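## Task

Using three of the four lettered blocks, form the word "BOY": all three must rest entirely on the mat, lined up tightly in one straight row, with the letters on their upper faces upright and reading left to right for a viewer at the scene frame's origin. The leftover block must rest entirely outside the mat.

## Robot and tools

Robot: two UR7e-type arms, left_arm and right_arm, each with a two-finger parallel gripper (50 mm max opening). Both bases sit on tilted plates joined by a metal frame behind them; a camera stand is behind the arms too. Calibrated bases in the scene frame: left_arm at (-0.035, +0.316, +0.252) m, right_arm at (-0.005, -0.210, +0.252) m.

Frames. Scene frame: origin on the table surface halfway between the nominal bases, +x away from the robot over the table, +y toward left_arm, +z up. Reported end_effector_position (m), end_effector_quat_wxyz and velocities are in this frame and may be off by a few cm. Motion offsets, however, are expressed along the current Hand target's own axes. On the gripper, fingers point along its +z and close along its x; end_effector_position is the point between the pads, fingertips extend 17.5 mm further. The wrist camera housing sticks out about 10 cm toward the gripper's -y.

The row. Every motion command uses rows of 18 numbers: first left_arm dx, dy, dz, rx, ry, rz, then left gripper position, force_limit, speed, then the same nine for right_arm and its gripper. Pose numbers are offsets, not poses: measured from that arm's Hand target at the start of the action or move, in the Hand target's axes, scaled so 1.0 = 0.6 m or 180 degrees, each within [-1, 1]; rx, ry, rz form one rotation vector. Sending the same offset twice moves twice. All zeros re-commands the current Hand target. Gripper numbers are absolute: position +1 fully open, about -0.65 pads meet, -1 means close until stopped (use this to grip). force_limit -1/0/+1 ≈ 20/102/185 N per pad; speed -1/0/+1 ≈ 20/85/150 mm/s; both start at +1. A 0 is a real command, so to leave a gripper alone resend its last three numbers. New force or speed only apply after a position change of at least 0.01.

Tools:
- execute_actions(actions, cameras): actions is a list of actions; each action is up to 15 rows of 18 numbers, one row per 1/30 s step, the last row held to fill 15 steps. Every row in an action counts from the action's start pose. Empty actions returns images and full state.
- move(target, speed, blend, stop_force, zero, blocking, cameras): straight-line path toward one row, or a list of up to 15 rows, all offsets measured from the same starting Hand targets. speed in m/s, 0.002–3.6, default 0.25 (rotation up to twice that in rad/s); one value or one per target. blend in m rounds corners in a list. stop_force in N, 3–120, ends an arm's path when its wrist sensor feels that much resistance; zero (default true) rezeros before the move. blocking=false returns after about 0.5 s while motion continues (not allowed with stop_force). Paths ignore obstacles; limit: 10 s total. Keep paths away from an arm's own base.
- wait(seconds 0–10, cameras): hold commands.
- stop(cameras): brake a running move.
- zoom_image(camera, region [x0,y0,x1,y1], at most 504 px each side) on the newest image of cam_head_left, cam_head_right, cam_left_wrist or cam_right_wrist (each 672x504).
- zero_wrist_force(arm): rezero that arm's force sensor.
- read_manual(section): licence text only.
- finished_scene(scene 1–3): ends the scene irreversibly; the goal must hold without the robot. Scene 1 is practice.

Results. Hand target is the last commanded pose after clipping; the gripper often rests a bit short of it. Orientation commands are clipped to 32 degrees from the measured orientation per step. The move: line reports done, off_target, moving, held or fault, plus limits=paced (pose clipped) or limits=held (steps withheld, e.g. by the inter-arm clearance check). object_status: 0 moving, 1 blocked while opening, 2 blocked while closing (a grip), 3 reached target or pads met (usually nothing held). Opening in mm ≈ (250 - position_measured) × 0.202. Wrist force/torque are in the gripper's own axes; a third line shows the peak since the last report. Joint torques include arm weight. MOTOR HOT appears at 70 °C; 85 °C brakes the arm for 30–60 s.

Avoid: any contact torque at joint limits (135 N m big joints, 25.2 N m wrists) or roughly 150 N outside force, which freezes the arm for 10 s; pushing targets past a firm contact; the arms touching each other, including closing a gripper on the other arm's fingers; fast moves (they overshoot and hit hard); dropping blocks or releasing them while moving; anything leaving the table, which fails the scene. Thinking time lets the scene run, and loose blocks may occasionally be nudged by outside pushes, so check images before finishing.

Each tool is called after "Request:" as name(argument=value, ...), one argument or row to a line, values as JSON.

## Session

Request:
execute_actions(
  actions=[],
)

Request:
zoom_image(
  camera="cam_head_left",
  region=[260, 80, 500, 340],
)

Scene clock: 0.00 s.
left_arm: end_effector_position=(+0.8894, +0.2899, +0.1070) position_measured=3 object_status=3 end_effector_quat_wxyz=(+0.170, +0.223, +0.960, +0.022) | right_arm: end_effector_position=(+0.4697, -0.1188, +0.3358) position_measured=3 object_status=3 end_effector_quat_wxyz=(+0.404, -0.095, +0.874, -0.254)
Joint positions: left_arm=[-0.314 -0.524 1.03 -2.515 -0.745 -1.123] | right_arm=[4.38 -2.081 -2.189 -2.042 0.296 0.356]
Joint velocities: within noise
Joint torques (N m): no reading
Wrist force (N): no reading
Wrist torque (N m): no reading
Wrist force, peak (N): no reading
Hand target: left_arm +0.8894, +0.2899, +0.1070; +0.170, +0.223, +0.960, +0.022 | right_arm +0.4697, -0.1188, +0.3358; +0.404, -0.095, +0.874, -0.254
Tool commands: left_gripper/position=+1.0 left_gripper/force_limit=+1.0 left_gripper/speed=+1.0 right_gripper/position=+1.0 right_gripper/force_limit=+1.0 right_gripper/speed=+1.0
camera_calibration:
cam_left_wrist: T_world_to_cam=[[-0.84477, 0.436152, -0.310057, 0.663956], [0.281865, 0.855175, 0.435003, -0.530963], [0.454881, 0.280083, -0.845362, -0.263969], [0, 0, 0, 1]] pos_world=[0.830625, 0.238414, 0.213685]
cam_right_wrist: T_world_to_cam=[[-0.661409, -0.372119, -0.651204, 0.487068], [-0.237961, 0.927497, -0.288312, 0.336742], [0.711276, -0.0357308, -0.702004, 0.0299621], [0, 0, 0, 1]] pos_world=[0.380971, -0.13001, 0.435301]

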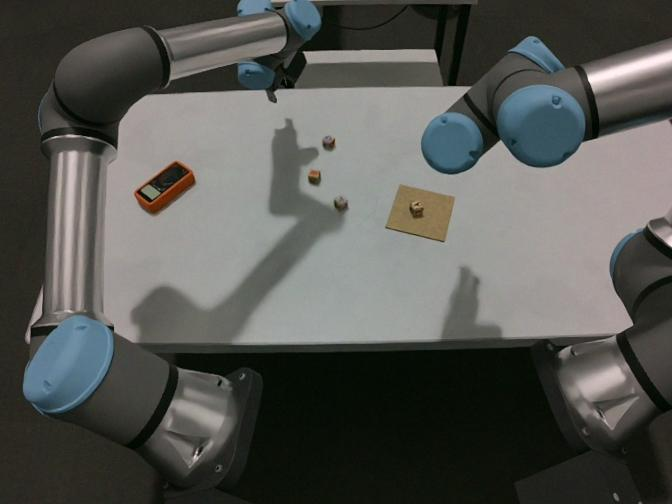

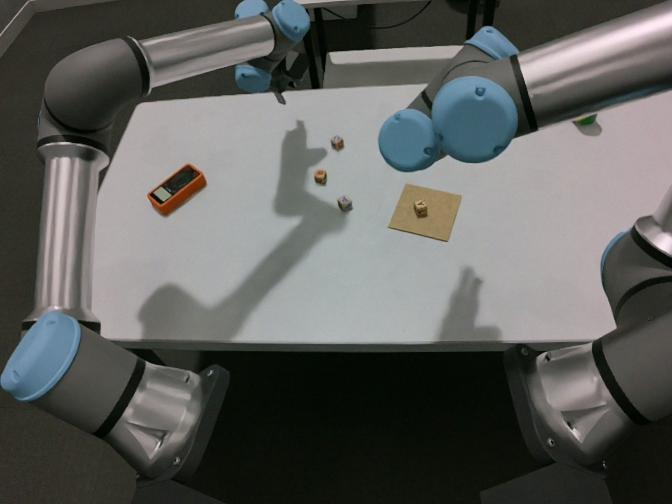

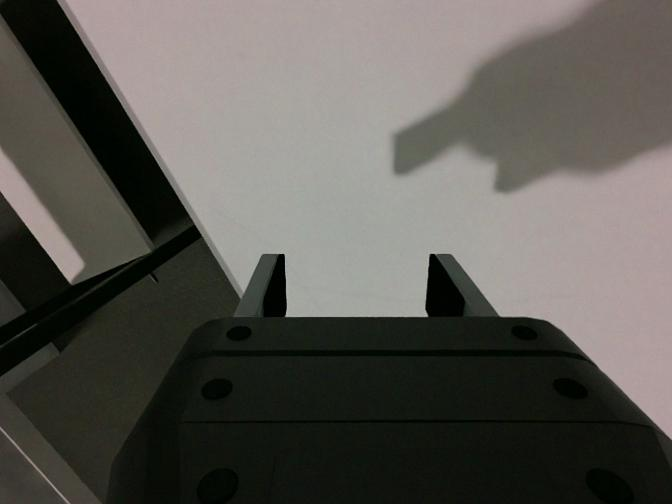

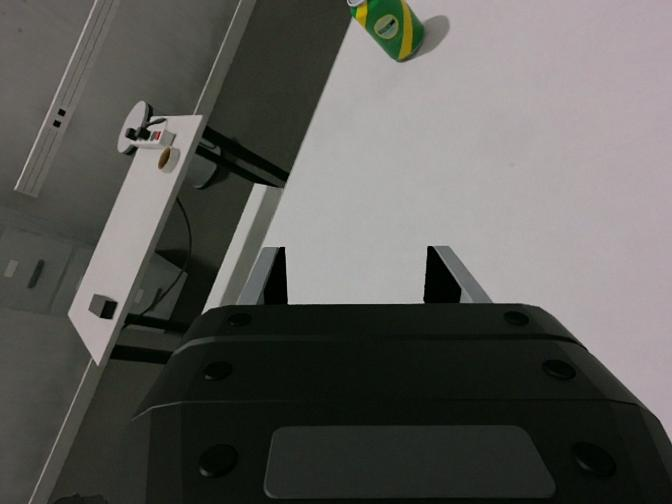

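Scaled by 1.938 from the camera's 672x504 image, which has a finer 960x720 frame.

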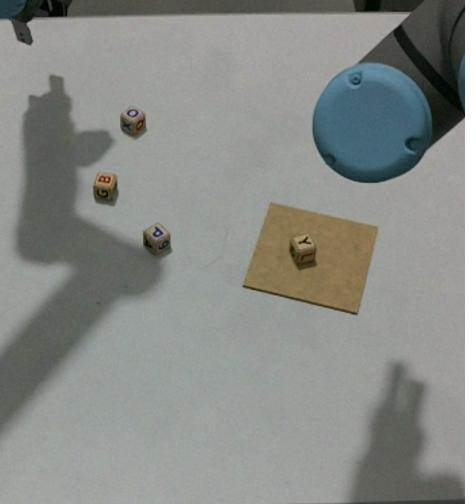

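Request:
zoom_image(
  camera="cam_head_left",
  region=[300, 125, 360, 220],
)

Request:
zoom_image(
  camera="cam_head_right",
  region=[305, 125, 365, 220],
)

Request:
zoom_image(
  camera="cam_head_left",
  region=[380, 180, 460, 245],
)

Request:
zoom_image(
  camera="cam_head_right",
  region=[380, 180, 460, 245],
)

Scaled by 5.305 from the camera's 672x504 image, which has a finer 960x720 frame.

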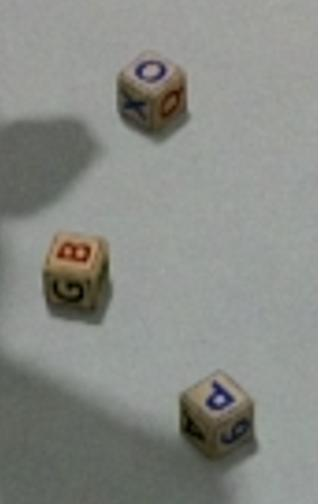

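Scaled by 5.305 from the camera's 672x504 image, which has a finer 960x720 frame.

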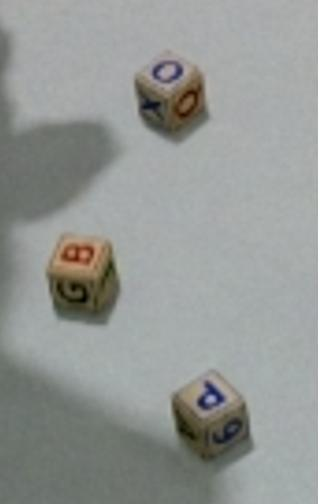

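Scaled by 6.300 from the camera's 672x504 image, which has a finer 960x720 frame.

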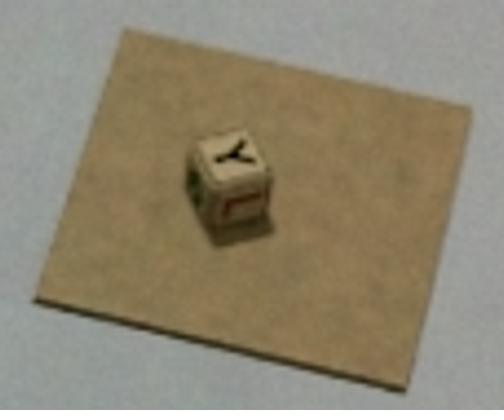

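Scaled by 6.300 from the camera's 672x504 image, which has a finer 960x720 frame.

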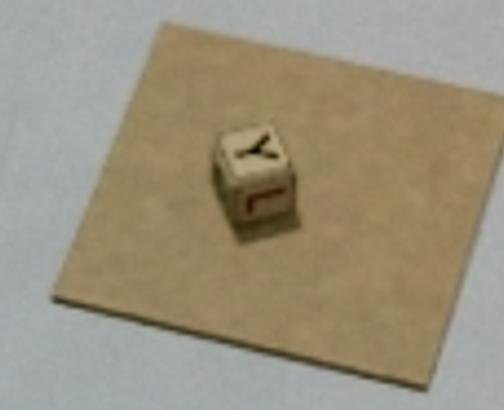

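Request:
move(
  target=[0.0472,-0.2737,-0.0732,0.0452,0.1,0.0431,1,-0.7,-0.5,0.137,0.3017,0.2683,0.0231,0.344,0.4268,1,-0.7,-0.5],
  speed=0.4,
  cameras=["cam_left_wrist","cam_right_wrist"],
)

Request:
zoom_image(
  camera="cam_left_wrist",
  region=[240, 130, 460, 295],
)

Request:
zoom_image(
  camera="cam_right_wrist",
  region=[240, 130, 460, 295],
)

Scene clock: 106.73 s.
left_arm: end_effector_position=(+0.7816, +0.1559, +0.1199) position_measured=3 object_status=3 end_effector_quat_wxyz=(+0.000, +0.293, +0.956, +0.001) | right_arm: end_effector_position=(+0.5442, -0.0541, +0.0997) position_measured=3 object_status=3 end_effector_quat_wxyz=(+0.000, +0.587, +0.809, +0.000)
Joint positions: left_arm=[-0.458 -0.472 0.981 -1.875 -0.797 -1.553] | right_arm=[3.775 -2.372 -1.913 -0.789 0.846 0.461]
Joint torques (N m): left_arm=[-36.69 -57.63 -7.28 -2.23 1.53 2.15] | right_arm=[36.6 46.35 0.41 3.73 1.02 -2.22]
Wrist force (N): left_arm=[0.7 -0.4 -0.9] | right_arm=[1.5 0.1 -1.9]
Wrist torque (N m): left_arm=[-0.04 0.02 0.08] | right_arm=[-0.21 0.12 0.11]
Wrist force, peak (N): left_arm=[0.7 -1.4 -1.1] | right_arm=[1.5 0.2 -2.2]
Hand target: left_arm +0.7816, +0.1560, +0.1199; +0.000, +0.293, +0.956, +0.001 | right_arm +0.5442, -0.0541, +0.0998; +0.000, +0.588, +0.809, +0.000
Off the commanded pose: left_arm 0.000 m, 0 deg | right_arm 0.000 m, 0 deg.
move: done
camera_calibration:
cam_left_wrist: T_world_to_cam=[[-0.828896, 0.559359, 0.00702449, 0.565713], [0.527271, 0.777028, 0.343821, -0.560348], [0.186861, 0.288695, -0.939009, 0.0528423], [0, 0, 0, 1]] pos_world=[0.754498, 0.103714, 0.238305]
cam_right_wrist: T_world_to_cam=[[-0.313054, 0.949713, 0.00655582, 0.223055], [0.885839, 0.289496, 0.362603, -0.484643], [0.342471, 0.119322, -0.931921, 0.0456155], [0, 0, 0, 1]] pos_world=[0.483522, -0.076979, 0.216781]
Images, in order (width x height): cam_left_wrist 672x504, cam_right_wrist 672x504.

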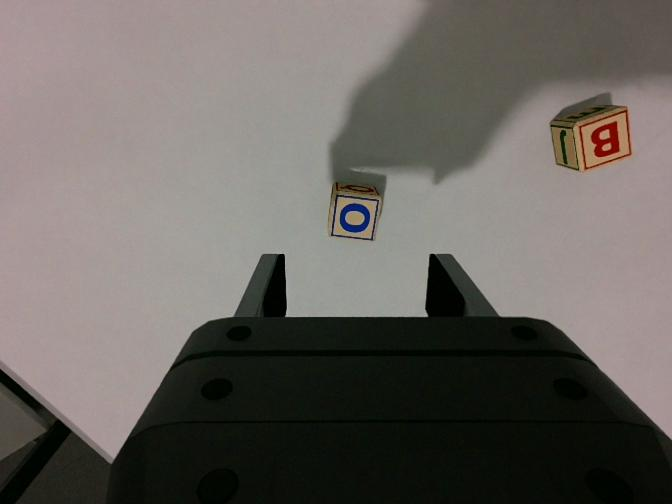

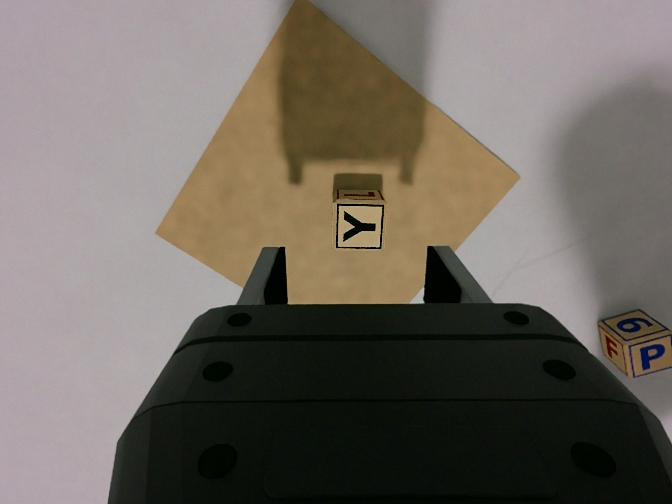

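Scaled by 2.291 from the camera's 672x504 image, which has a finer 960x720 frame.

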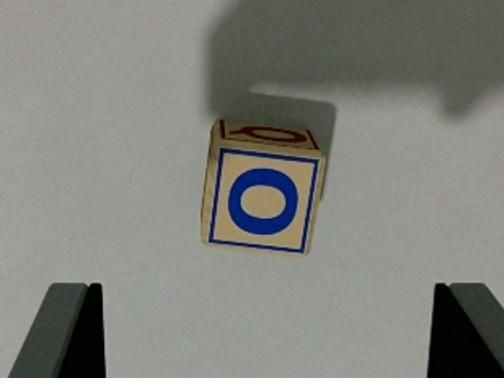

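Scaled by 2.291 from the camera's 672x504 image, which has a finer 960x720 frame.

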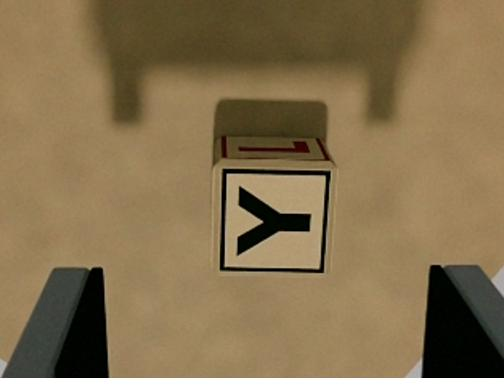

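Request:
move(
  target=[
    [0.004,-0.0018,0.08,0,0,0.039,1,-0.7,-0.5,0.0062,-0.0062,0.06,0,0,0,1,-0.7,-0.5],
    [0.004,-0.0018,0.154,0,0,0.039,1,-0.7,-0.5,0.0062,-0.0062,0.1145,0,0,0,1,-0.7,-0.5],
  ],
  speed=0.15,
  blend=[0.01,0],
  stop_force=15,
)

Request:
execute_actions(
  actions=[
    [[0,0,0,0,0,0,-1,-0.7,-0.5,0,0,0,0,0,0,-1,-0.7,-0.5]],
    [[0,0,0,0,0,0,-1,-0.7,-0.5,0,0,0,0,0,0,-1,-0.7,-0.5]],
  ],
  cameras=["cam_left_wrist","cam_right_wrist"],
)

Scene clock: 188.43 s.
left_arm: end_effector_position=(+0.7790, +0.1566, +0.0275) position_measured=3 object_status=3 end_effector_quat_wxyz=(+0.000, +0.351, +0.937, +0.001) | right_arm: end_effector_position=(+0.5396, -0.0518, +0.0311) position_measured=3 object_status=3 end_effector_quat_wxyz=(+0.000, +0.588, +0.809, +0.000)
Joint positions: left_arm=[-0.379 -0.374 0.985 -2.055 -0.784 -1.321] | right_arm=[3.699 -2.494 -1.914 -0.6 0.821 0.363]
Joint torques (N m): left_arm=[-55.4 -52.06 -5.62 -3.64 -1.73 2.02] | right_arm=[48.37 43.25 -1.81 3.99 1.25 -0.9]
Wrist force (N): left_arm=[0.9 -0.2 -0.6] | right_arm=[1.1 0.4 -2.0]
Wrist torque (N m): left_arm=[-0.01 -0.01 0.10] | right_arm=[-0.18 0.18 0.09]
Wrist force, peak (N): left_arm=[0.7 0.4 -3.3] | right_arm=[1.3 0.6 -3.6]
Hand target: left_arm +0.7790, +0.1566, +0.0275; +0.000, +0.351, +0.937, +0.001 | right_arm +0.5396, -0.0518, +0.0311; +0.000, +0.588, +0.809, +0.000
Off the commanded pose: left_arm 0.000 m, 0 deg | right_arm 0.000 m, 0 deg.
move: done

Scene clock: 189.63 s.
left_arm: end_effector_position=(+0.7790, +0.1566, +0.0275) position_measured=127 object_status=2 end_effector_quat_wxyz=(+0.000, +0.351, +0.937, +0.001) | right_arm: end_effector_position=(+0.5396, -0.0518, +0.0311) position_measured=127 object_status=2 end_effector_quat_wxyz=(+0.000, +0.588, +0.809, +0.000)
Joint positions: left_arm=[-0.379 -0.374 0.985 -2.055 -0.784 -1.321] | right_arm=[3.699 -2.494 -1.914 -0.6 0.821 0.363]
Joint torques (N m): left_arm=[-57.33 -52.26 -5.71 -3.47 -1.56 2.1] | right_arm=[49.06 45.66 -1.09 3.89 1.22 -2.11]
Wrist force (N): left_arm=[0.8 -0.2 -1.0] | right_arm=[1.1 0.4 -1.8]
Wrist torque (N m): left_arm=[-0.02 -0.01 0.10] | right_arm=[-0.17 0.19 0.09]
Wrist force, peak (N): left_arm=[0.8 -0.5 -1.1] | right_arm=[1.0 0.4 -2.2]
Hand target: left_arm +0.7790, +0.1566, +0.0275; +0.000, +0.351, +0.937, +0.001 | right_arm +0.5396, -0.0518, +0.0311; +0.000, +0.588, +0.809, +0.000
Off the commanded pose: left_arm 0.000 m, 0 deg | right_arm 0.000 m, 0 deg.
camera_calibration:
cam_left_wrist: T_world_to_cam=[[-0.754385, 0.656393, 0.00717205, 0.490518], [0.618299, 0.706851, 0.343611, -0.58761], [0.220474, 0.263649, -0.939085, -0.055891], [0, 0, 0, 1]] pos_world=[0.745681, 0.108115, 0.145904]
cam_right_wrist: T_world_to_cam=[[-0.312863, 0.949774, 0.00683419, 0.219721], [0.885897, 0.289212, 0.36269, -0.456298], [0.342496, 0.119527, -0.931885, -0.0170742], [0, 0, 0, 1]] pos_world=[0.478823, -0.0746774, 0.148082]
Images, in order (width x height): cam_left_wrist 672x504, cam_right_wrist 672x504.

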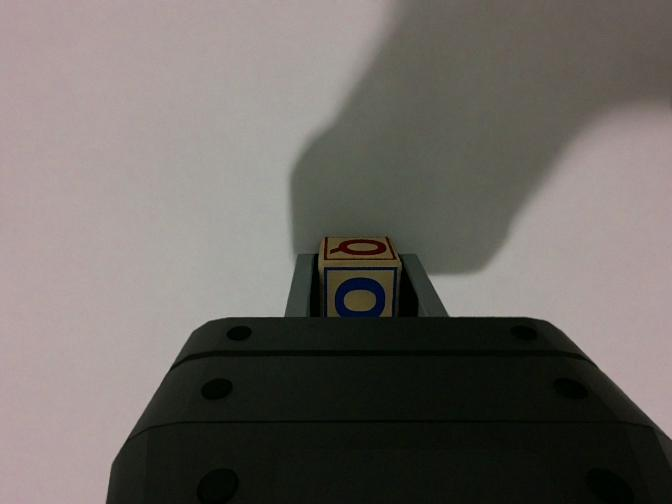

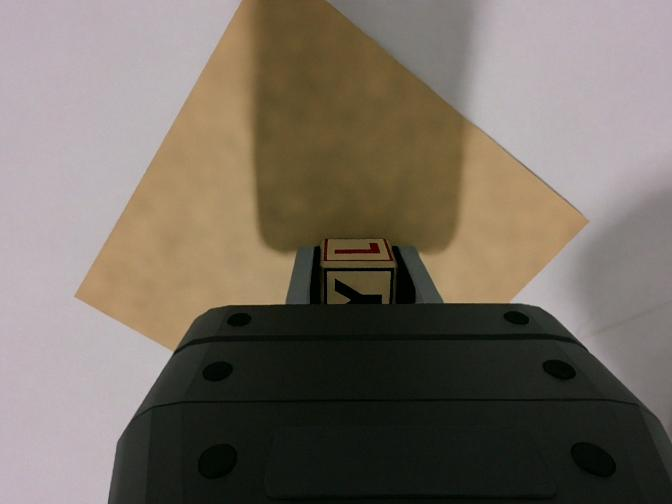

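Request:
move(
  target=[
    [0,0,-0.1208,0,0,0,-1,-0.7,-0.5,0,0,-0.0667,0,0,0,-1,-0.7,-0.5],
    [0.221,-0.2512,-0.1208,0,0,-0.2283,-1,-0.7,-0.5,-0.0604,-0.0207,-0.0667,0,0,-0.4,-1,-0.7,-0.5],
    [0.221,-0.2512,-0.1208,0,0,-0.2283,-1,-0.7,-0.5,-0.0604,-0.0207,-0.0008,0,0,-0.4,-1,-0.7,-0.5],
  ],
  speed=[0.2,0.5,0.12],
  blend=[0.015,0.01,0],
)

Request:
execute_actions(
  actions=[
    [[0,0,0,0,0,0,-1,-0.7,-0.5,0,0,0,0,0,0,1,-0.7,-0.3]],
    [[0,0,0,0,0,0,-1,-0.7,-0.5,0,0,0,0,0,0,1,-0.7,-0.3]],
  ],
)

Request:
move(
  target=[
    [0,0,0,0,0,0,-1,-0.7,-0.5,0,0,-0.133,0,0,0,1,-0.7,-0.3],
    [0,0,0,0,0,0,-1,-0.7,-0.5,0,-0.333,-0.25,0,0,0,1,-0.7,-0.3],
  ],
  speed=[0.2,0.5],
  blend=[0.02,0],
  cameras=["cam_head_left","cam_head_right","cam_left_wrist"],
)

Request:
zoom_image(
  camera="cam_head_left",
  region=[370, 170, 470, 250],
)

Scene clock: 209.43 s.
left_arm: end_effector_position=(+0.5800, +0.1299, +0.1000) position_measured=127 object_status=2 end_effector_quat_wxyz=(+0.000, +0.000, +1.000, +0.001) | right_arm: end_effector_position=(+0.5390, -0.0901, +0.0316) position_measured=127 object_status=2 end_effector_quat_wxyz=(+0.000, +0.000, +1.000, +0.000)
Joint positions: left_arm=[-0.583 -0.692 1.692 -2.252 -0.829 -2.315] | right_arm=[3.659 -2.428 -1.966 -0.577 0.811 -0.946]
Joint torques (N m): left_arm=[-27.32 -21.16 -6.48 -0.87 1.54 -2.22] | right_arm=[42.88 37.76 -1.76 3.44 1.24 1.05]
Wrist force (N): left_arm=[0.7 -0.5 -0.9] | right_arm=[1.3 0.8 -1.7]
Wrist torque (N m): left_arm=[-0.03 0.01 -0.04] | right_arm=[-0.10 0.19 0.07]
Wrist force, peak (N): left_arm=[0.3 0.1 -3.2] | right_arm=[15.9 -7.8 -42.9]
Hand target: left_arm +0.5800, +0.1299, +0.1000; +0.000, +0.000, +1.000, +0.001 | right_arm +0.5390, -0.0901, +0.0316; +0.000, +0.000, +1.000, +0.000
Off the commanded pose: left_arm 0.000 m, 0 deg | right_arm 0.000 m, 0 deg.
move: done

Scene clock: 210.63 s.
left_arm: end_effector_position=(+0.5800, +0.1299, +0.1000) position_measured=127 object_status=2 end_effector_quat_wxyz=(+0.000, +0.000, +1.000, +0.001) | right_arm: end_effector_position=(+0.5390, -0.0901, +0.0316) position_measured=3 object_status=3 end_effector_quat_wxyz=(+0.000, +0.000, +1.000, +0.000)
Joint positions: left_arm=[-0.583 -0.692 1.692 -2.252 -0.829 -2.315] | right_arm=[3.659 -2.428 -1.967 -0.577 0.811 -0.946]
Joint torques (N m): left_arm=[-27.41 -21.55 -5.08 -2.55 1.53 -2.23] | right_arm=[46.94 46.98 -3.47 3.85 1.28 -2.24]
Wrist force (N): left_arm=[0.5 -0.8 -0.9] | right_arm=[1.2 1.0 -2.0]
Wrist torque (N m): left_arm=[-0.07 0.04 -0.04] | right_arm=[-0.08 0.20 0.07]
Wrist force, peak (N): left_arm=[0.8 -0.7 -1.0] | right_arm=[1.4 0.9 -1.9]
Hand target: left_arm +0.5800, +0.1299, +0.1000; +0.000, +0.000, +1.000, +0.001 | right_arm +0.5390, -0.0901, +0.0316; +0.000, +0.000, +1.000, +0.000
Off the commanded pose: left_arm 0.000 m, 0 deg | right_arm 0.000 m, 0 deg.

Scene clock: 212.03 s.
left_arm: end_effector_position=(+0.5800, +0.1299, +0.1000) position_measured=127 object_status=2 end_effector_quat_wxyz=(+0.000, +0.000, +1.000, +0.001) | right_arm: end_effector_position=(+0.5392, -0.2897, +0.1818) position_measured=3 object_status=3 end_effector_quat_wxyz=(+0.000, +0.000, +1.000, +0.000)
Joint positions: left_arm=[-0.583 -0.692 1.692 -2.252 -0.829 -2.315] | right_arm=[3.63 -1.816 -2.072 -1.056 0.804 -0.985]
Joint torques (N m): left_arm=[-27.29 -21.41 -4.78 -3.29 1.48 -2.25] | right_arm=[24.97 33.24 5.9 -0.02 0.59 -0.75]
Wrist force (N): left_arm=[0.5 -0.7 -0.8] | right_arm=[0.7 0.6 -1.8]
Wrist torque (N m): left_arm=[-0.07 0.04 -0.04] | right_arm=[-0.12 0.28 0.07]
Wrist force, peak (N): left_arm=[0.7 -0.8 -1.1] | right_arm=[0.8 6.0 -2.8]
Hand target: left_arm +0.5800, +0.1299, +0.1000; +0.000, +0.000, +1.000, +0.001 | right_arm +0.5391, -0.2898, +0.1818; +0.000, +0.000, +1.000, +0.000
Off the commanded pose: left_arm 0.000 m, 0 deg | right_arm 0.000 m, 0 deg.
move: done
camera_calibration:
cam_left_wrist: T_world_to_cam=[[-0.999979, -0.00108278, 0.00636275, 0.585363], [0.00117386, 0.938874, 0.34426, -0.142974], [-0.00634657, 0.34426, -0.938853, 0.184171], [0, 0, 0, 1]] pos_world=[0.586687, 0.0714655, 0.218405]
Images, in order (width x height): cam_head_left 672x504, cam_head_right 672x504, cam_left_wrist 672x504.

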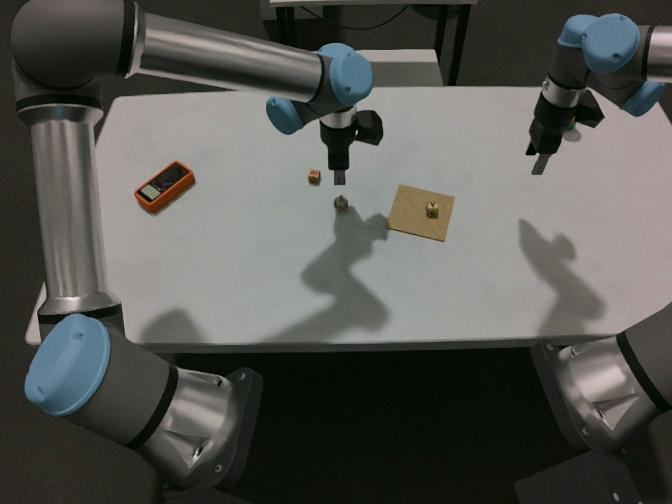

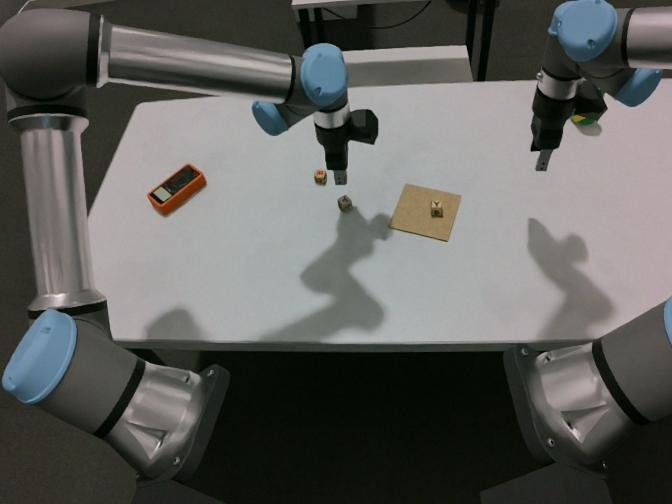

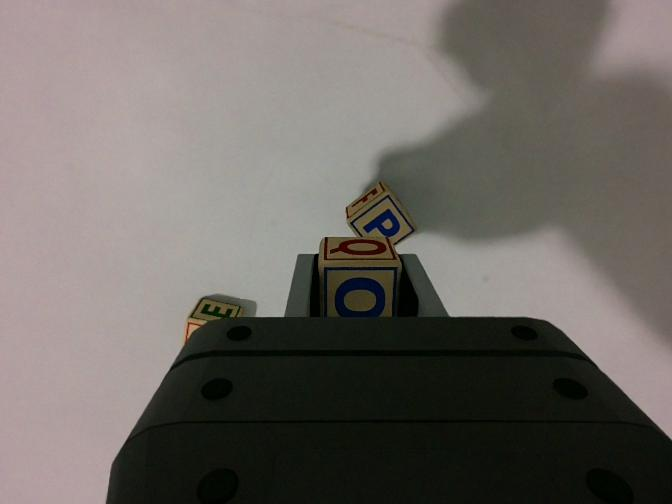

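Scaled by 5.040 from the camera's 672x504 image, which has a finer 960x720 frame.

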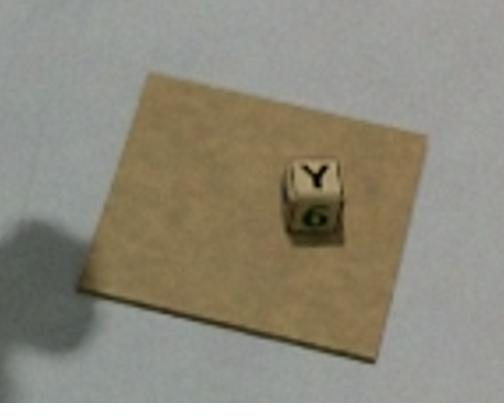

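Request:
move(
  target=[
    [0.07,-0.3217,0.01,0,0,0,-1,-0.7,-0.5,0,0,0,0,0,0,1,-0.7,-0.3],
    [0.07,-0.3217,0.1,0,0,0,-1,-0.7,-0.5,0,0,0,0,0,0,1,-0.7,-0.3],
  ],
  speed=[0.4,0.15],
  blend=[0.02,0],
  cameras=["cam_left_wrist","cam_head_left"],
)

Request:
zoom_image(
  camera="cam_head_left",
  region=[370, 170, 470, 250],
)

Scene clock: 234.23 s.
left_arm: end_effector_position=(+0.5382, -0.0630, +0.0398) position_measured=127 object_status=2 end_effector_quat_wxyz=(+0.000, +0.000, +1.000, +0.001) | right_arm: end_effector_position=(+0.5391, -0.2898, +0.1818) position_measured=3 object_status=3 end_effector_quat_wxyz=(+0.000, +0.000, +1.000, +0.000)
Joint positions: left_arm=[-0.71 -0.291 1.416 -2.273 -0.875 -2.472] | right_arm=[3.63 -1.816 -2.073 -1.057 0.804 -0.985]
Joint torques (N m): left_arm=[-45.44 -45.95 -4.86 -2.15 -1.63 -1.64] | right_arm=[16.41 32.76 3.29 0.03 -1.03 -2.17]
Wrist force (N): left_arm=[0.7 -0.7 -0.9] | right_arm=[0.5 0.6 -1.9]
Wrist torque (N m): left_arm=[-0.06 0.02 0.07] | right_arm=[-0.13 0.31 0.08]
Wrist force, peak (N): left_arm=[1.1 -5.5 -2.2] | right_arm=[0.7 0.9 -1.9]
Hand target: left_arm +0.5381, -0.0631, +0.0398; +0.000, +0.000, +1.000, +0.001 | right_arm +0.5391, -0.2898, +0.1818; +0.000, +0.000, +1.000, +0.000
Off the commanded pose: left_arm 0.000 m, 0 deg | right_arm 0.000 m, 0 deg.
move: done
camera_calibration:
cam_left_wrist: T_world_to_cam=[[-0.999979, -0.00117678, 0.00632889, 0.543731], [0.00107418, 0.938862, 0.344293, 0.0590503], [-0.00634711, 0.344293, -0.938841, 0.193831], [0, 0, 0, 1]] pos_world=[0.544887, -0.121535, 0.158205]
Images, in order (width x height): cam_head_left 672x504, cam_left_wrist 672x504.

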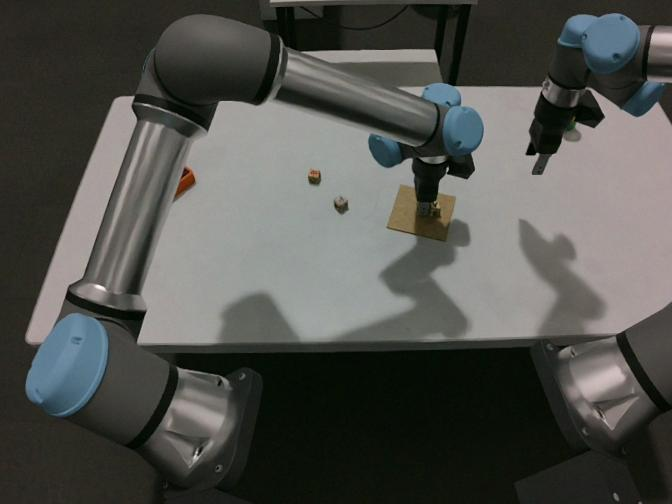

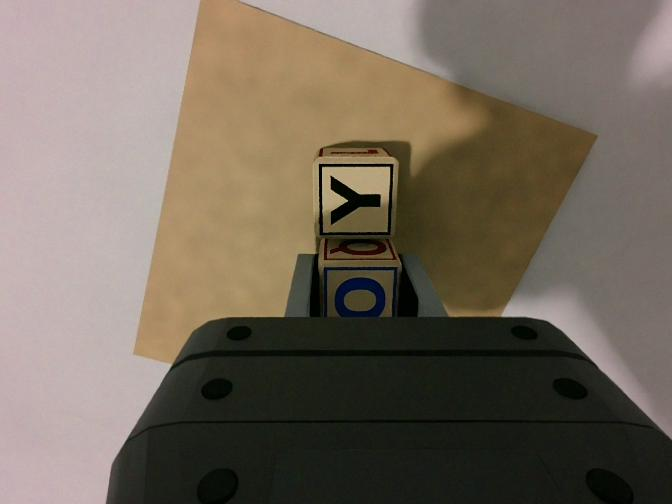

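Scaled by 5.040 from the camera's 672x504 image, which has a finer 960x720 frame.

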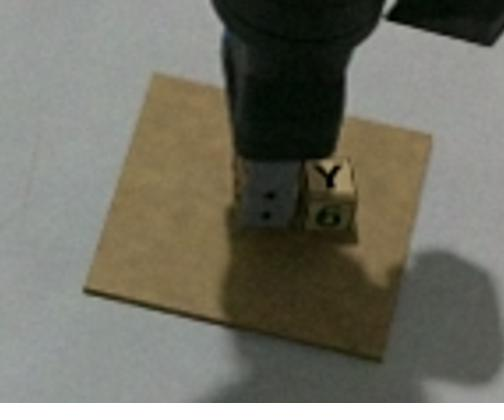

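Request:
move(
  target=[0,0,0.03,0,0,0,-1,-0.7,-0.5,0,0,0,0,0,0,1,-0.7,-0.3],
  speed=0.01,
  stop_force=4,
)

Request:
execute_actions(
  actions=[
    [[0,0,0,0,0,0,1,-0.7,-0.3,0,0,0,0,0,0,1,-0.7,-0.3]],
    [[0,0,0,0,0,0,1,-0.7,-0.3,0,0,0,0,0,0,1,-0.7,-0.3]],
  ],
)

Scene clock: 253.80 s.
left_arm: end_effector_position=(+0.5381, -0.0630, +0.0309) position_measured=127 object_status=2 end_effector_quat_wxyz=(+0.000, +0.000, +1.000, +0.001) | right_arm: end_effector_position=(+0.5391, -0.2898, +0.1818) position_measured=3 object_status=3 end_effector_quat_wxyz=(+0.000, +0.000, +1.000, +0.000)
Joint positions: left_arm=[-0.701 -0.278 1.413 -2.29 -0.872 -2.461] | right_arm=[3.63 -1.816 -2.073 -1.057 0.804 -0.985]
Joint torques (N m): left_arm=[-49.45 -55.5 -4.56 -0.2 -1.25 -2.36] | right_arm=[16.47 32.22 3.55 -0.04 -0.88 -2.12]
Wrist force (N): left_arm=[1.6 -1.4 -4.3] | right_arm=[0.5 0.6 -1.7]
Wrist torque (N m): left_arm=[-0.03 0.09 -0.03] | right_arm=[-0.13 0.31 0.07]
Wrist force, peak (N): left_arm=[6.8 5.4 -20.8] | right_arm=[0.8 0.8 -2.0]
Hand target: left_arm +0.5381, -0.0630, +0.0309; +0.000, +0.000, +1.000, +0.001 (not the last commanded pose) | right_arm +0.5391, -0.2898, +0.1818; +0.000, +0.000, +1.000, +0.000
Off the commanded pose: left_arm 0.009 m, 0 deg | right_arm 0.000 m, 0 deg.
move: contact (left_arm)

Scene clock: 255.00 s.
left_arm: end_effector_position=(+0.5381, -0.0630, +0.0309) position_measured=3 object_status=3 end_effector_quat_wxyz=(+0.000, +0.000, +1.000, +0.001) | right_arm: end_effector_position=(+0.5391, -0.2898, +0.1818) position_measured=3 object_status=3 end_effector_quat_wxyz=(+0.000, +0.000, +1.000, +0.000)
Joint positions: left_arm=[-0.701 -0.278 1.413 -2.29 -0.872 -2.461] | right_arm=[3.63 -1.816 -2.073 -1.057 0.804 -0.985]
Joint torques (N m): left_arm=[-49.55 -55.2 -8.96 -1.49 -1.14 -2.26] | right_arm=[16.91 32.82 3.63 0.08 -1.05 -1.96]
Wrist force (N): left_arm=[0.6 -0.8 -0.9] | right_arm=[0.7 0.4 -1.8]
Wrist torque (N m): left_arm=[-0.06 0.02 -0.03] | right_arm=[-0.16 0.27 0.08]
Wrist force, peak (N): left_arm=[0.6 -0.8 -2.0] | right_arm=[0.4 0.8 -2.1]
Hand target: left_arm +0.5381, -0.0630, +0.0309; +0.000, +0.000, +1.000, +0.001 | right_arm +0.5391, -0.2898, +0.1818; +0.000, +0.000, +1.000, +0.000
Off the commanded pose: left_arm 0.000 m, 0 deg | right_arm 0.000 m, 0 deg.

Request:
move(
  target=[
    [0,0,-0.1,0,0,0,1,-0.7,-0.3,0,0,0,0,0,0,1,-0.7,-0.3],
    [-0.2007,0.4217,-0.115,0,0,-0.411,1,-0.7,-0.3,0,0,0,0,0,0,1,-0.7,-0.3],
  ],
  speed=[0.2,0.6],
  blend=[0.02,0],
  cameras=["cam_left_wrist","cam_head_left","cam_head_right"],
)

Request:
zoom_image(
  camera="cam_head_left",
  region=[370, 170, 470, 250],
)

Request:
zoom_image(
  camera="cam_left_wrist",
  region=[240, 130, 460, 295],
)

Scene clock: 282.00 s.
left_arm: end_effector_position=(+0.6585, +0.1900, +0.1002) position_measured=3 object_status=3 end_effector_quat_wxyz=(+0.000, -0.602, +0.799, +0.001) | right_arm: end_effector_position=(+0.5391, -0.2898, +0.1818) position_measured=3 object_status=3 end_effector_quat_wxyz=(+0.000, +0.000, +1.000, +0.000)
Joint positions: left_arm=[-0.478 -0.705 1.525 -2.167 -0.801 -3.466] | right_arm=[3.63 -1.816 -2.073 -1.057 0.804 -0.985]
Joint torques (N m): left_arm=[-46.74 -23.84 -4.73 -3.76 -1.66 -1.78] | right_arm=[16.14 32.99 4.42 0.03 -0.91 -1.87]
Wrist force (N): left_arm=[0.6 -0.4 -1.1] | right_arm=[0.5 0.6 -1.8]
Wrist torque (N m): left_arm=[-0.03 0.01 -0.01] | right_arm=[-0.13 0.31 0.07]
Wrist force, peak (N): left_arm=[1.3 -2.8 -2.2] | right_arm=[0.8 0.5 -2.2]
Hand target: left_arm +0.6584, +0.1900, +0.1002; +0.000, -0.602, +0.799, +0.001 | right_arm +0.5391, -0.2898, +0.1818; +0.000, +0.000, +1.000, +0.000
Off the commanded pose: left_arm 0.000 m, 0 deg | right_arm 0.000 m, 0 deg.
move: done
camera_calibration:
cam_left_wrist: T_world_to_cam=[[-0.274996, -0.961434, 0.00469905, 0.369172], [-0.902465, 0.259809, 0.343592, 0.524581], [-0.331562, 0.0902459, -0.939107, 0.426657], [0, 0, 0, 1]] pos_world=[0.7164, 0.18014, 0.2187]
Images, in order (width x height): cam_head_left 672x504, cam_head_right 672x504, cam_left_wrist 672x504.

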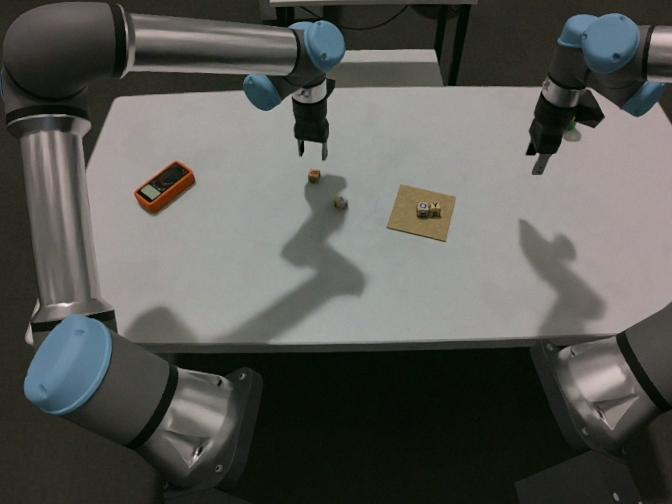

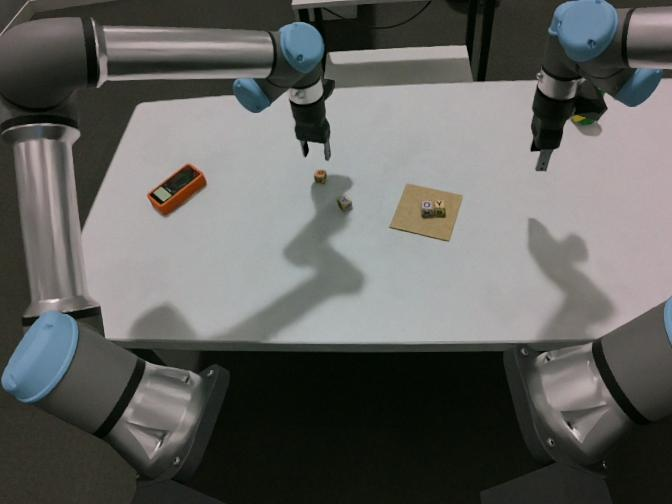

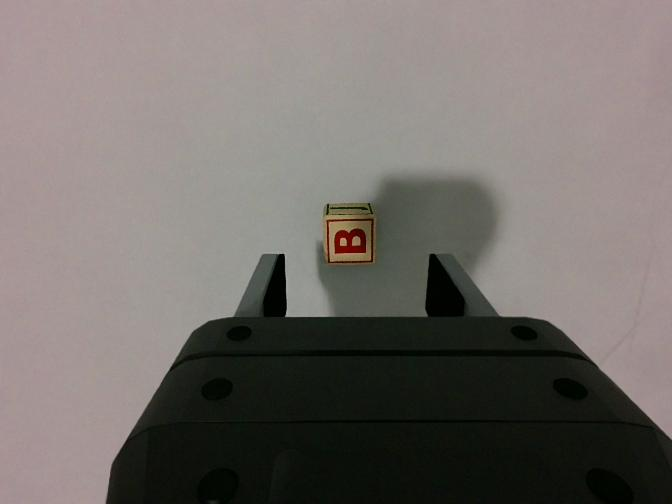

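Scaled by 5.040 from the camera's 672x504 image, which has a finer 960x720 frame.

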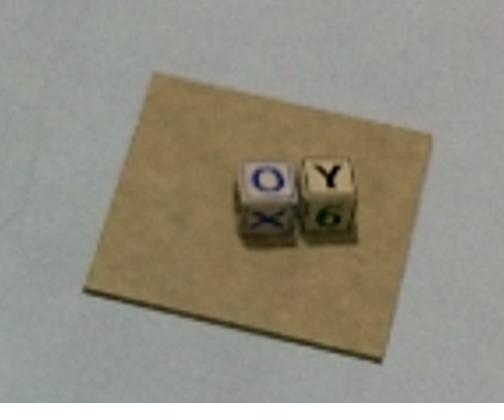

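Scaled by 2.291 from the camera's 672x504 image, which has a finer 960x720 frame.

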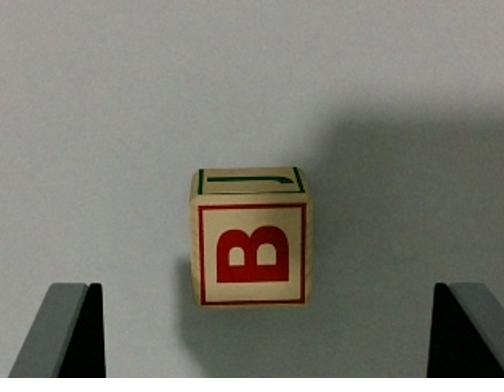

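Request:
move(
  target=[
    [-0.0012,0.0077,0.06,0,0,0,1,-0.7,-0.3,0,0,0,0,0,0,1,-0.7,-0.3],
    [-0.0012,0.0077,0.1212,0,0,0,1,-0.7,-0.3,0,0,0,0,0,0,1,-0.7,-0.3],
  ],
  speed=0.15,
  blend=[0.01,0],
  stop_force=15,
)

Request:
execute_actions(
  actions=[
    [[0,0,0,0,0,0,-1,-0.7,-0.5,0,0,0,0,0,0,1,-0.7,-0.3]],
    [[0,0,0,0,0,0,-1,-0.7,-0.5,0,0,0,0,0,0,1,-0.7,-0.3]],
  ],
)

Request:
move(
  target=[
    [0,0,-0.104,0,0,0,-1,-0.7,-0.5,0,0,0,0,0,0,1,-0.7,-0.3],
    [0.4155,0.0822,-0.104,0,0,0.411,-1,-0.7,-0.5,0,0,0,0,0,0,1,-0.7,-0.3],
    [0.4155,0.0822,-0.0167,0,0,0.411,-1,-0.7,-0.5,0,0,0,0,0,0,1,-0.7,-0.3],
  ],
  speed=[0.2,0.5,0.15],
  blend=[0.02,0,0],
  cameras=["cam_left_wrist"],
)

Scene clock: 308.27 s.
left_arm: end_effector_position=(+0.6541, +0.1921, +0.0275) position_measured=3 object_status=3 end_effector_quat_wxyz=(+0.000, -0.602, +0.798, +0.001) | right_arm: end_effector_position=(+0.5391, -0.2898, +0.1818) position_measured=3 object_status=3 end_effector_quat_wxyz=(+0.000, +0.000, +1.000, +0.000)
Joint positions: left_arm=[-0.404 -0.611 1.532 -2.339 -0.787 -3.365] | right_arm=[3.63 -1.816 -2.073 -1.057 0.804 -0.985]
Joint torques (N m): left_arm=[-46.22 -38.08 -3.17 -3.76 -1.58 2.13] | right_arm=[17 32.47 5.09 0.12 -0.91 -1.96]
Wrist force (N): left_arm=[0.6 -0.5 -0.8] | right_arm=[0.6 0.7 -2.0]
Wrist torque (N m): left_arm=[-0.04 0.01 0.11] | right_arm=[-0.11 0.30 0.08]
Wrist force, peak (N): left_arm=[1.0 -1.0 -3.8] | right_arm=[0.7 1.0 -2.0]
Hand target: left_arm +0.6541, +0.1920, +0.0275; +0.000, -0.602, +0.799, +0.001 | right_arm +0.5391, -0.2898, +0.1818; +0.000, +0.000, +1.000, +0.000
Off the commanded pose: left_arm 0.000 m, 0 deg | right_arm 0.000 m, 0 deg.
move: done

Scene clock: 309.47 s.
left_arm: end_effector_position=(+0.6541, +0.1921, +0.0275) position_measured=127 object_status=2 end_effector_quat_wxyz=(+0.000, -0.602, +0.799, +0.001) | right_arm: end_effector_position=(+0.5391, -0.2898, +0.1818) position_measured=3 object_status=3 end_effector_quat_wxyz=(+0.000, +0.000, +1.000, +0.000)
Joint positions: left_arm=[-0.404 -0.611 1.532 -2.339 -0.787 -3.365] | right_arm=[3.63 -1.816 -2.073 -1.057 0.804 -0.985]
Joint torques (N m): left_arm=[-48.5 -27.16 -4.08 -3.53 -0.92 2.08] | right_arm=[16.38 32.88 3.65 0.12 -0.87 -1.95]
Wrist force (N): left_arm=[0.5 -0.8 -1.1] | right_arm=[0.5 0.5 -1.9]
Wrist torque (N m): left_arm=[-0.08 0.03 0.11] | right_arm=[-0.14 0.31 0.08]
Wrist force, peak (N): left_arm=[0.6 -0.6 -1.5] | right_arm=[0.6 0.7 -2.1]
Hand target: left_arm +0.6541, +0.1920, +0.0275; +0.000, -0.602, +0.799, +0.001 | right_arm +0.5391, -0.2898, +0.1818; +0.000, +0.000, +1.000, +0.000
Off the commanded pose: left_arm 0.000 m, 0 deg | right_arm 0.000 m, 0 deg.

Scene clock: 312.20 s.
left_arm: end_effector_position=(+0.5381, -0.0341, +0.0373) position_measured=127 object_status=2 end_effector_quat_wxyz=(+0.000, +0.000, +1.000, +0.001) | right_arm: end_effector_position=(+0.5391, -0.2898, +0.1818) position_measured=3 object_status=3 end_effector_quat_wxyz=(+0.000, +0.000, +1.000, +0.000)
Joint positions: left_arm=[-0.686 -0.34 1.487 -2.313 -0.866 -2.443] | right_arm=[3.63 -1.816 -2.073 -1.057 0.804 -0.985]
Joint torques (N m): left_arm=[-45.07 -44.98 -5.75 -2.18 -1.61 -1.54] | right_arm=[17.11 32.01 3.9 0.17 -0.86 -1.86]
Wrist force (N): left_arm=[0.3 -0.6 -0.8] | right_arm=[0.6 0.6 -1.9]
Wrist torque (N m): left_arm=[-0.06 0.06 0.07] | right_arm=[-0.12 0.28 0.08]
Wrist force, peak (N): left_arm=[0.4 -0.2 -3.3] | right_arm=[0.6 0.7 -2.2]
Hand target: left_arm +0.5381, -0.0341, +0.0372; +0.000, +0.000, +1.000, +0.001 | right_arm +0.5391, -0.2898, +0.1818; +0.000, +0.000, +1.000, +0.000
Off the commanded pose: left_arm 0.000 m, 0 deg | right_arm 0.000 m, 0 deg.
move: done
camera_calibration:
cam_left_wrist: T_world_to_cam=[[-0.999979, -0.00117678, 0.00632889, 0.543682], [0.00107418, 0.938862, 0.344293, 0.0327186], [-0.00634711, 0.344293, -0.938841, 0.181405], [0, 0, 0, 1]] pos_world=[0.544787, -0.0925348, 0.155605]
Images, in order (width x height): cam_left_wrist 672x504.

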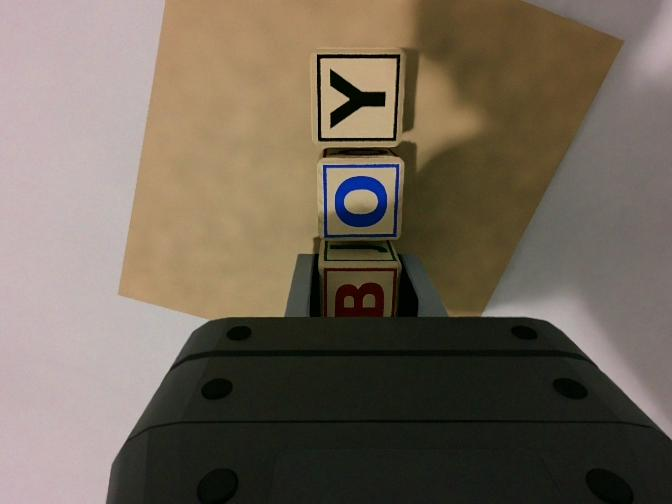

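Request:
move(
  target=[0,0,0.025,0,0,0,-1,-0.7,-0.5,0,0,0,0,0,0,1,-0.7,-0.3],
  speed=0.01,
  stop_force=4,
)

Request:
move(
  target=[0,-0.011,0,0,0,0,-1,-0.7,-0.5,0,0,0,0,0,0,1,-0.7,-0.3],
  speed=0.03,
)

Request:
execute_actions(
  actions=[
    [[0,0,0,0,0,0,1,-0.7,-0.3,0,0,0,0,0,0,1,-0.7,-0.3]],
    [[0,0,0,0,0,0,1,-0.7,-0.3,0,0,0,0,0,0,1,-0.7,-0.3]],
  ],
)

Request:
move(
  target=[
    [0,0,-0.13,0,0,0,1,-0.7,-0.3,0,0,0,0,0,0,1,-0.7,-0.3],
    [0,0.25,-0.25,0,0,0,1,-0.7,-0.3,0,0,0,0,0,0,1,-0.7,-0.3],
  ],
  speed=[0.2,0.5],
  blend=[0.02,0],
  cameras=["cam_head_left","cam_head_right"],
)

Request:
zoom_image(
  camera="cam_head_left",
  region=[370, 170, 470, 250],
)

Request:
zoom_image(
  camera="cam_head_right",
  region=[380, 170, 480, 250],
)

Scene clock: 331.50 s.
left_arm: end_effector_position=(+0.5381, -0.0341, +0.0314) position_measured=127 object_status=2 end_effector_quat_wxyz=(+0.000, +0.000, +1.000, +0.001) | right_arm: end_effector_position=(+0.5391, -0.2898, +0.1818) position_measured=3 object_status=3 end_effector_quat_wxyz=(+0.000, +0.000, +1.000, +0.000)
Joint positions: left_arm=[-0.68 -0.331 1.485 -2.325 -0.864 -2.436] | right_arm=[3.63 -1.816 -2.073 -1.057 0.804 -0.985]
Joint torques (N m): left_arm=[-49.09 -53.81 -3.69 -0.13 -1.02 -2.33] | right_arm=[17.25 32.23 4.84 0.16 -0.75 -1.83]
Wrist force (N): left_arm=[1.8 -1.2 -4.1] | right_arm=[0.5 0.5 -1.9]
Wrist torque (N m): left_arm=[-0.05 0.06 -0.02] | right_arm=[-0.15 0.30 0.07]
Wrist force, peak (N): left_arm=[7.3 5.1 -21.1] | right_arm=[0.8 0.5 -2.2]
Hand target: left_arm +0.5381, -0.0341, +0.0314; +0.000, +0.000, +1.000, +0.001 (not the last commanded pose) | right_arm +0.5391, -0.2898, +0.1818; +0.000, +0.000, +1.000, +0.000
Off the commanded pose: left_arm 0.009 m, 0 deg | right_arm 0.000 m, 0 deg.
move: contact (left_arm)

Scene clock: 332.20 s.
left_arm: end_effector_position=(+0.5381, -0.0408, +0.0314) position_measured=127 object_status=2 end_effector_quat_wxyz=(+0.000, +0.000, +1.000, +0.001) | right_arm: end_effector_position=(+0.5391, -0.2898, +0.1818) position_measured=3 object_status=3 end_effector_quat_wxyz=(+0.000, +0.000, +1.000, +0.000)
Joint positions: left_arm=[-0.685 -0.319 1.469 -2.317 -0.866 -2.442] | right_arm=[3.63 -1.816 -2.073 -1.057 0.804 -0.985]
Joint torques (N m): left_arm=[-40.68 -46.01 -7.19 -1.3 -1.57 -1.02] | right_arm=[16.18 32.23 5.14 0.28 -0.75 -1.91]
Wrist force (N): left_arm=[0.6 1.5 -5.2] | right_arm=[0.5 0.8 -1.8]
Wrist torque (N m): left_arm=[-0.01 0.02 0.12] | right_arm=[-0.09 0.31 0.07]
Wrist force, peak (N): left_arm=[0.6 1.5 -5.2] | right_arm=[0.7 0.8 -1.9]
Hand target: left_arm +0.5381, -0.0407, +0.0314; +0.000, +0.000, +1.000, +0.001 | right_arm +0.5391, -0.2898, +0.1818; +0.000, +0.000, +1.000, +0.000
Off the commanded pose: left_arm 0.000 m, 0 deg | right_arm 0.000 m, 0 deg.
move: done

Scene clock: 333.40 s.
left_arm: end_effector_position=(+0.5381, -0.0407, +0.0314) position_measured=3 object_status=3 end_effector_quat_wxyz=(+0.000, +0.000, +1.000, +0.001) | right_arm: end_effector_position=(+0.5391, -0.2898, +0.1818) position_measured=3 object_status=3 end_effector_quat_wxyz=(+0.000, +0.000, +1.000, +0.000)
Joint positions: left_arm=[-0.685 -0.319 1.469 -2.317 -0.865 -2.442] | right_arm=[3.63 -1.816 -2.073 -1.057 0.804 -0.985]
Joint torques (N m): left_arm=[-30.13 -55.04 -4.53 -3.83 1.38 2.2] | right_arm=[16.8 32.66 4.64 0.26 -0.59 -1.83]
Wrist force (N): left_arm=[0.4 -0.4 -0.9] | right_arm=[0.5 0.5 -1.9]
Wrist torque (N m): left_arm=[-0.02 0.05 0.12] | right_arm=[-0.14 0.30 0.07]
Wrist force, peak (N): left_arm=[0.3 0.4 -2.4] | right_arm=[0.6 0.7 -2.1]
Hand target: left_arm +0.5381, -0.0407, +0.0314; +0.000, +0.000, +1.000, +0.001 | right_arm +0.5391, -0.2898, +0.1818; +0.000, +0.000, +1.000, +0.000
Off the commanded pose: left_arm 0.000 m, 0 deg | right_arm 0.000 m, 0 deg.

Scene clock: 334.70 s.
left_arm: end_effector_position=(+0.5381, +0.1091, +0.1815) position_measured=3 object_status=3 end_effector_quat_wxyz=(+0.000, +0.000, +1.000, +0.001) end_effector_velocity=(+0.001, +0.001, +0.002) end_effector_angular_velocity=(-0.002, -0.002, +0.002) | right_arm: end_effector_position=(+0.5391, -0.2898, +0.1818) position_measured=3 object_status=3 end_effector_quat_wxyz=(+0.000, +0.000, +1.000, +0.000)
Joint positions: left_arm=[-0.724 -0.8 1.75 -2.088 -0.881 -2.488] | right_arm=[3.63 -1.816 -2.073 -1.057 0.804 -0.985]
Joint velocities: left_arm=[0 -0.005 0.001 0 0 -0.001] | right_arm=[within noise]
Joint torques (N m): left_arm=[-45.79 -41.07 -9.39 -1.51 -1.69 -2.2] | right_arm=[17.06 32.27 6.18 0.19 -0.73 -1.8]
Wrist force (N): left_arm=[0.7 -0.9 -0.9] | right_arm=[0.5 0.7 -1.8]
Wrist torque (N m): left_arm=[-0.09 0.01 0.00] | right_arm=[-0.10 0.30 0.07]
Wrist force, peak (N): left_arm=[0.4 -5.6 -0.9] | right_arm=[0.6 0.7 -2.1]
Hand target: left_arm +0.5380, +0.1091, +0.1816; +0.000, +0.000, +1.000, +0.001 | right_arm +0.5391, -0.2898, +0.1818; +0.000, +0.000, +1.000, +0.000
Off the commanded pose: left_arm 0.000 m, 0 deg | right_arm 0.000 m, 0 deg.
move: done
Images, in order (width x height): cam_head_left 672x504, cam_head_right 672x504.

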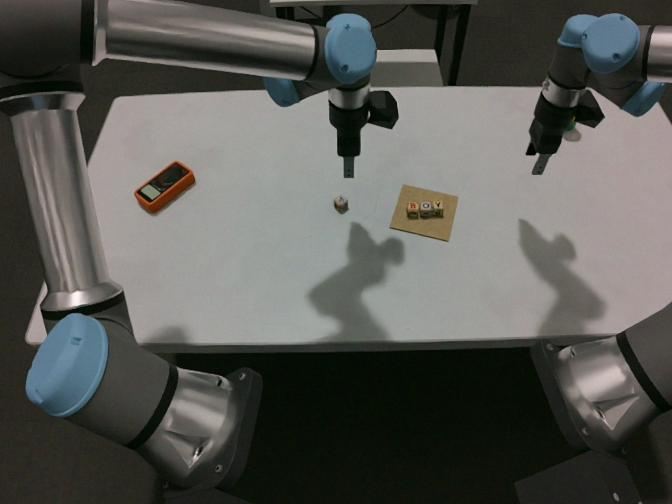

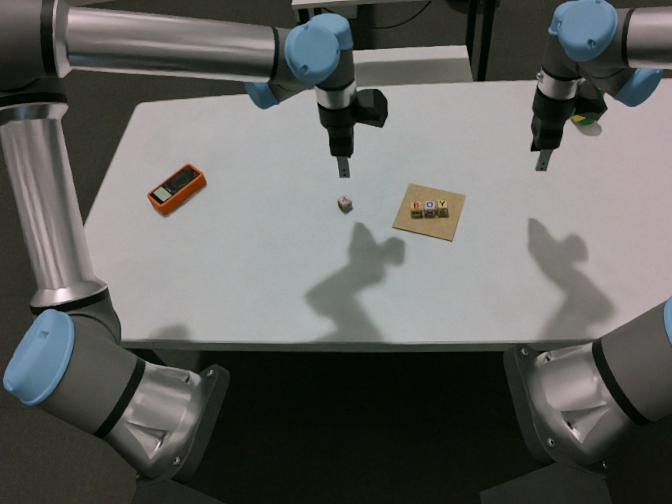

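Scaled by 5.040 from the camera's 672x504 image, which has a finer 960x720 frame.

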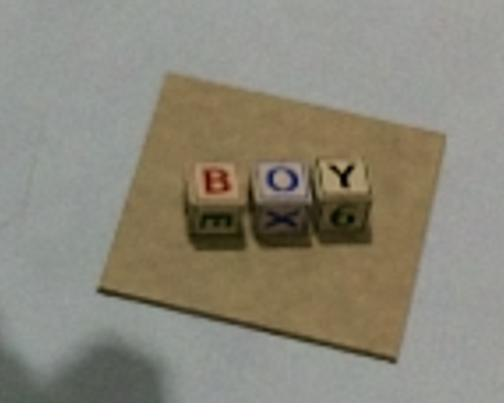

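Scaled by 5.040 from the camera's 672x504 image, which has a finer 960x720 frame.

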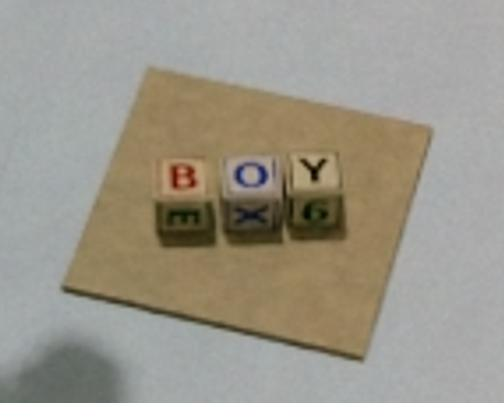

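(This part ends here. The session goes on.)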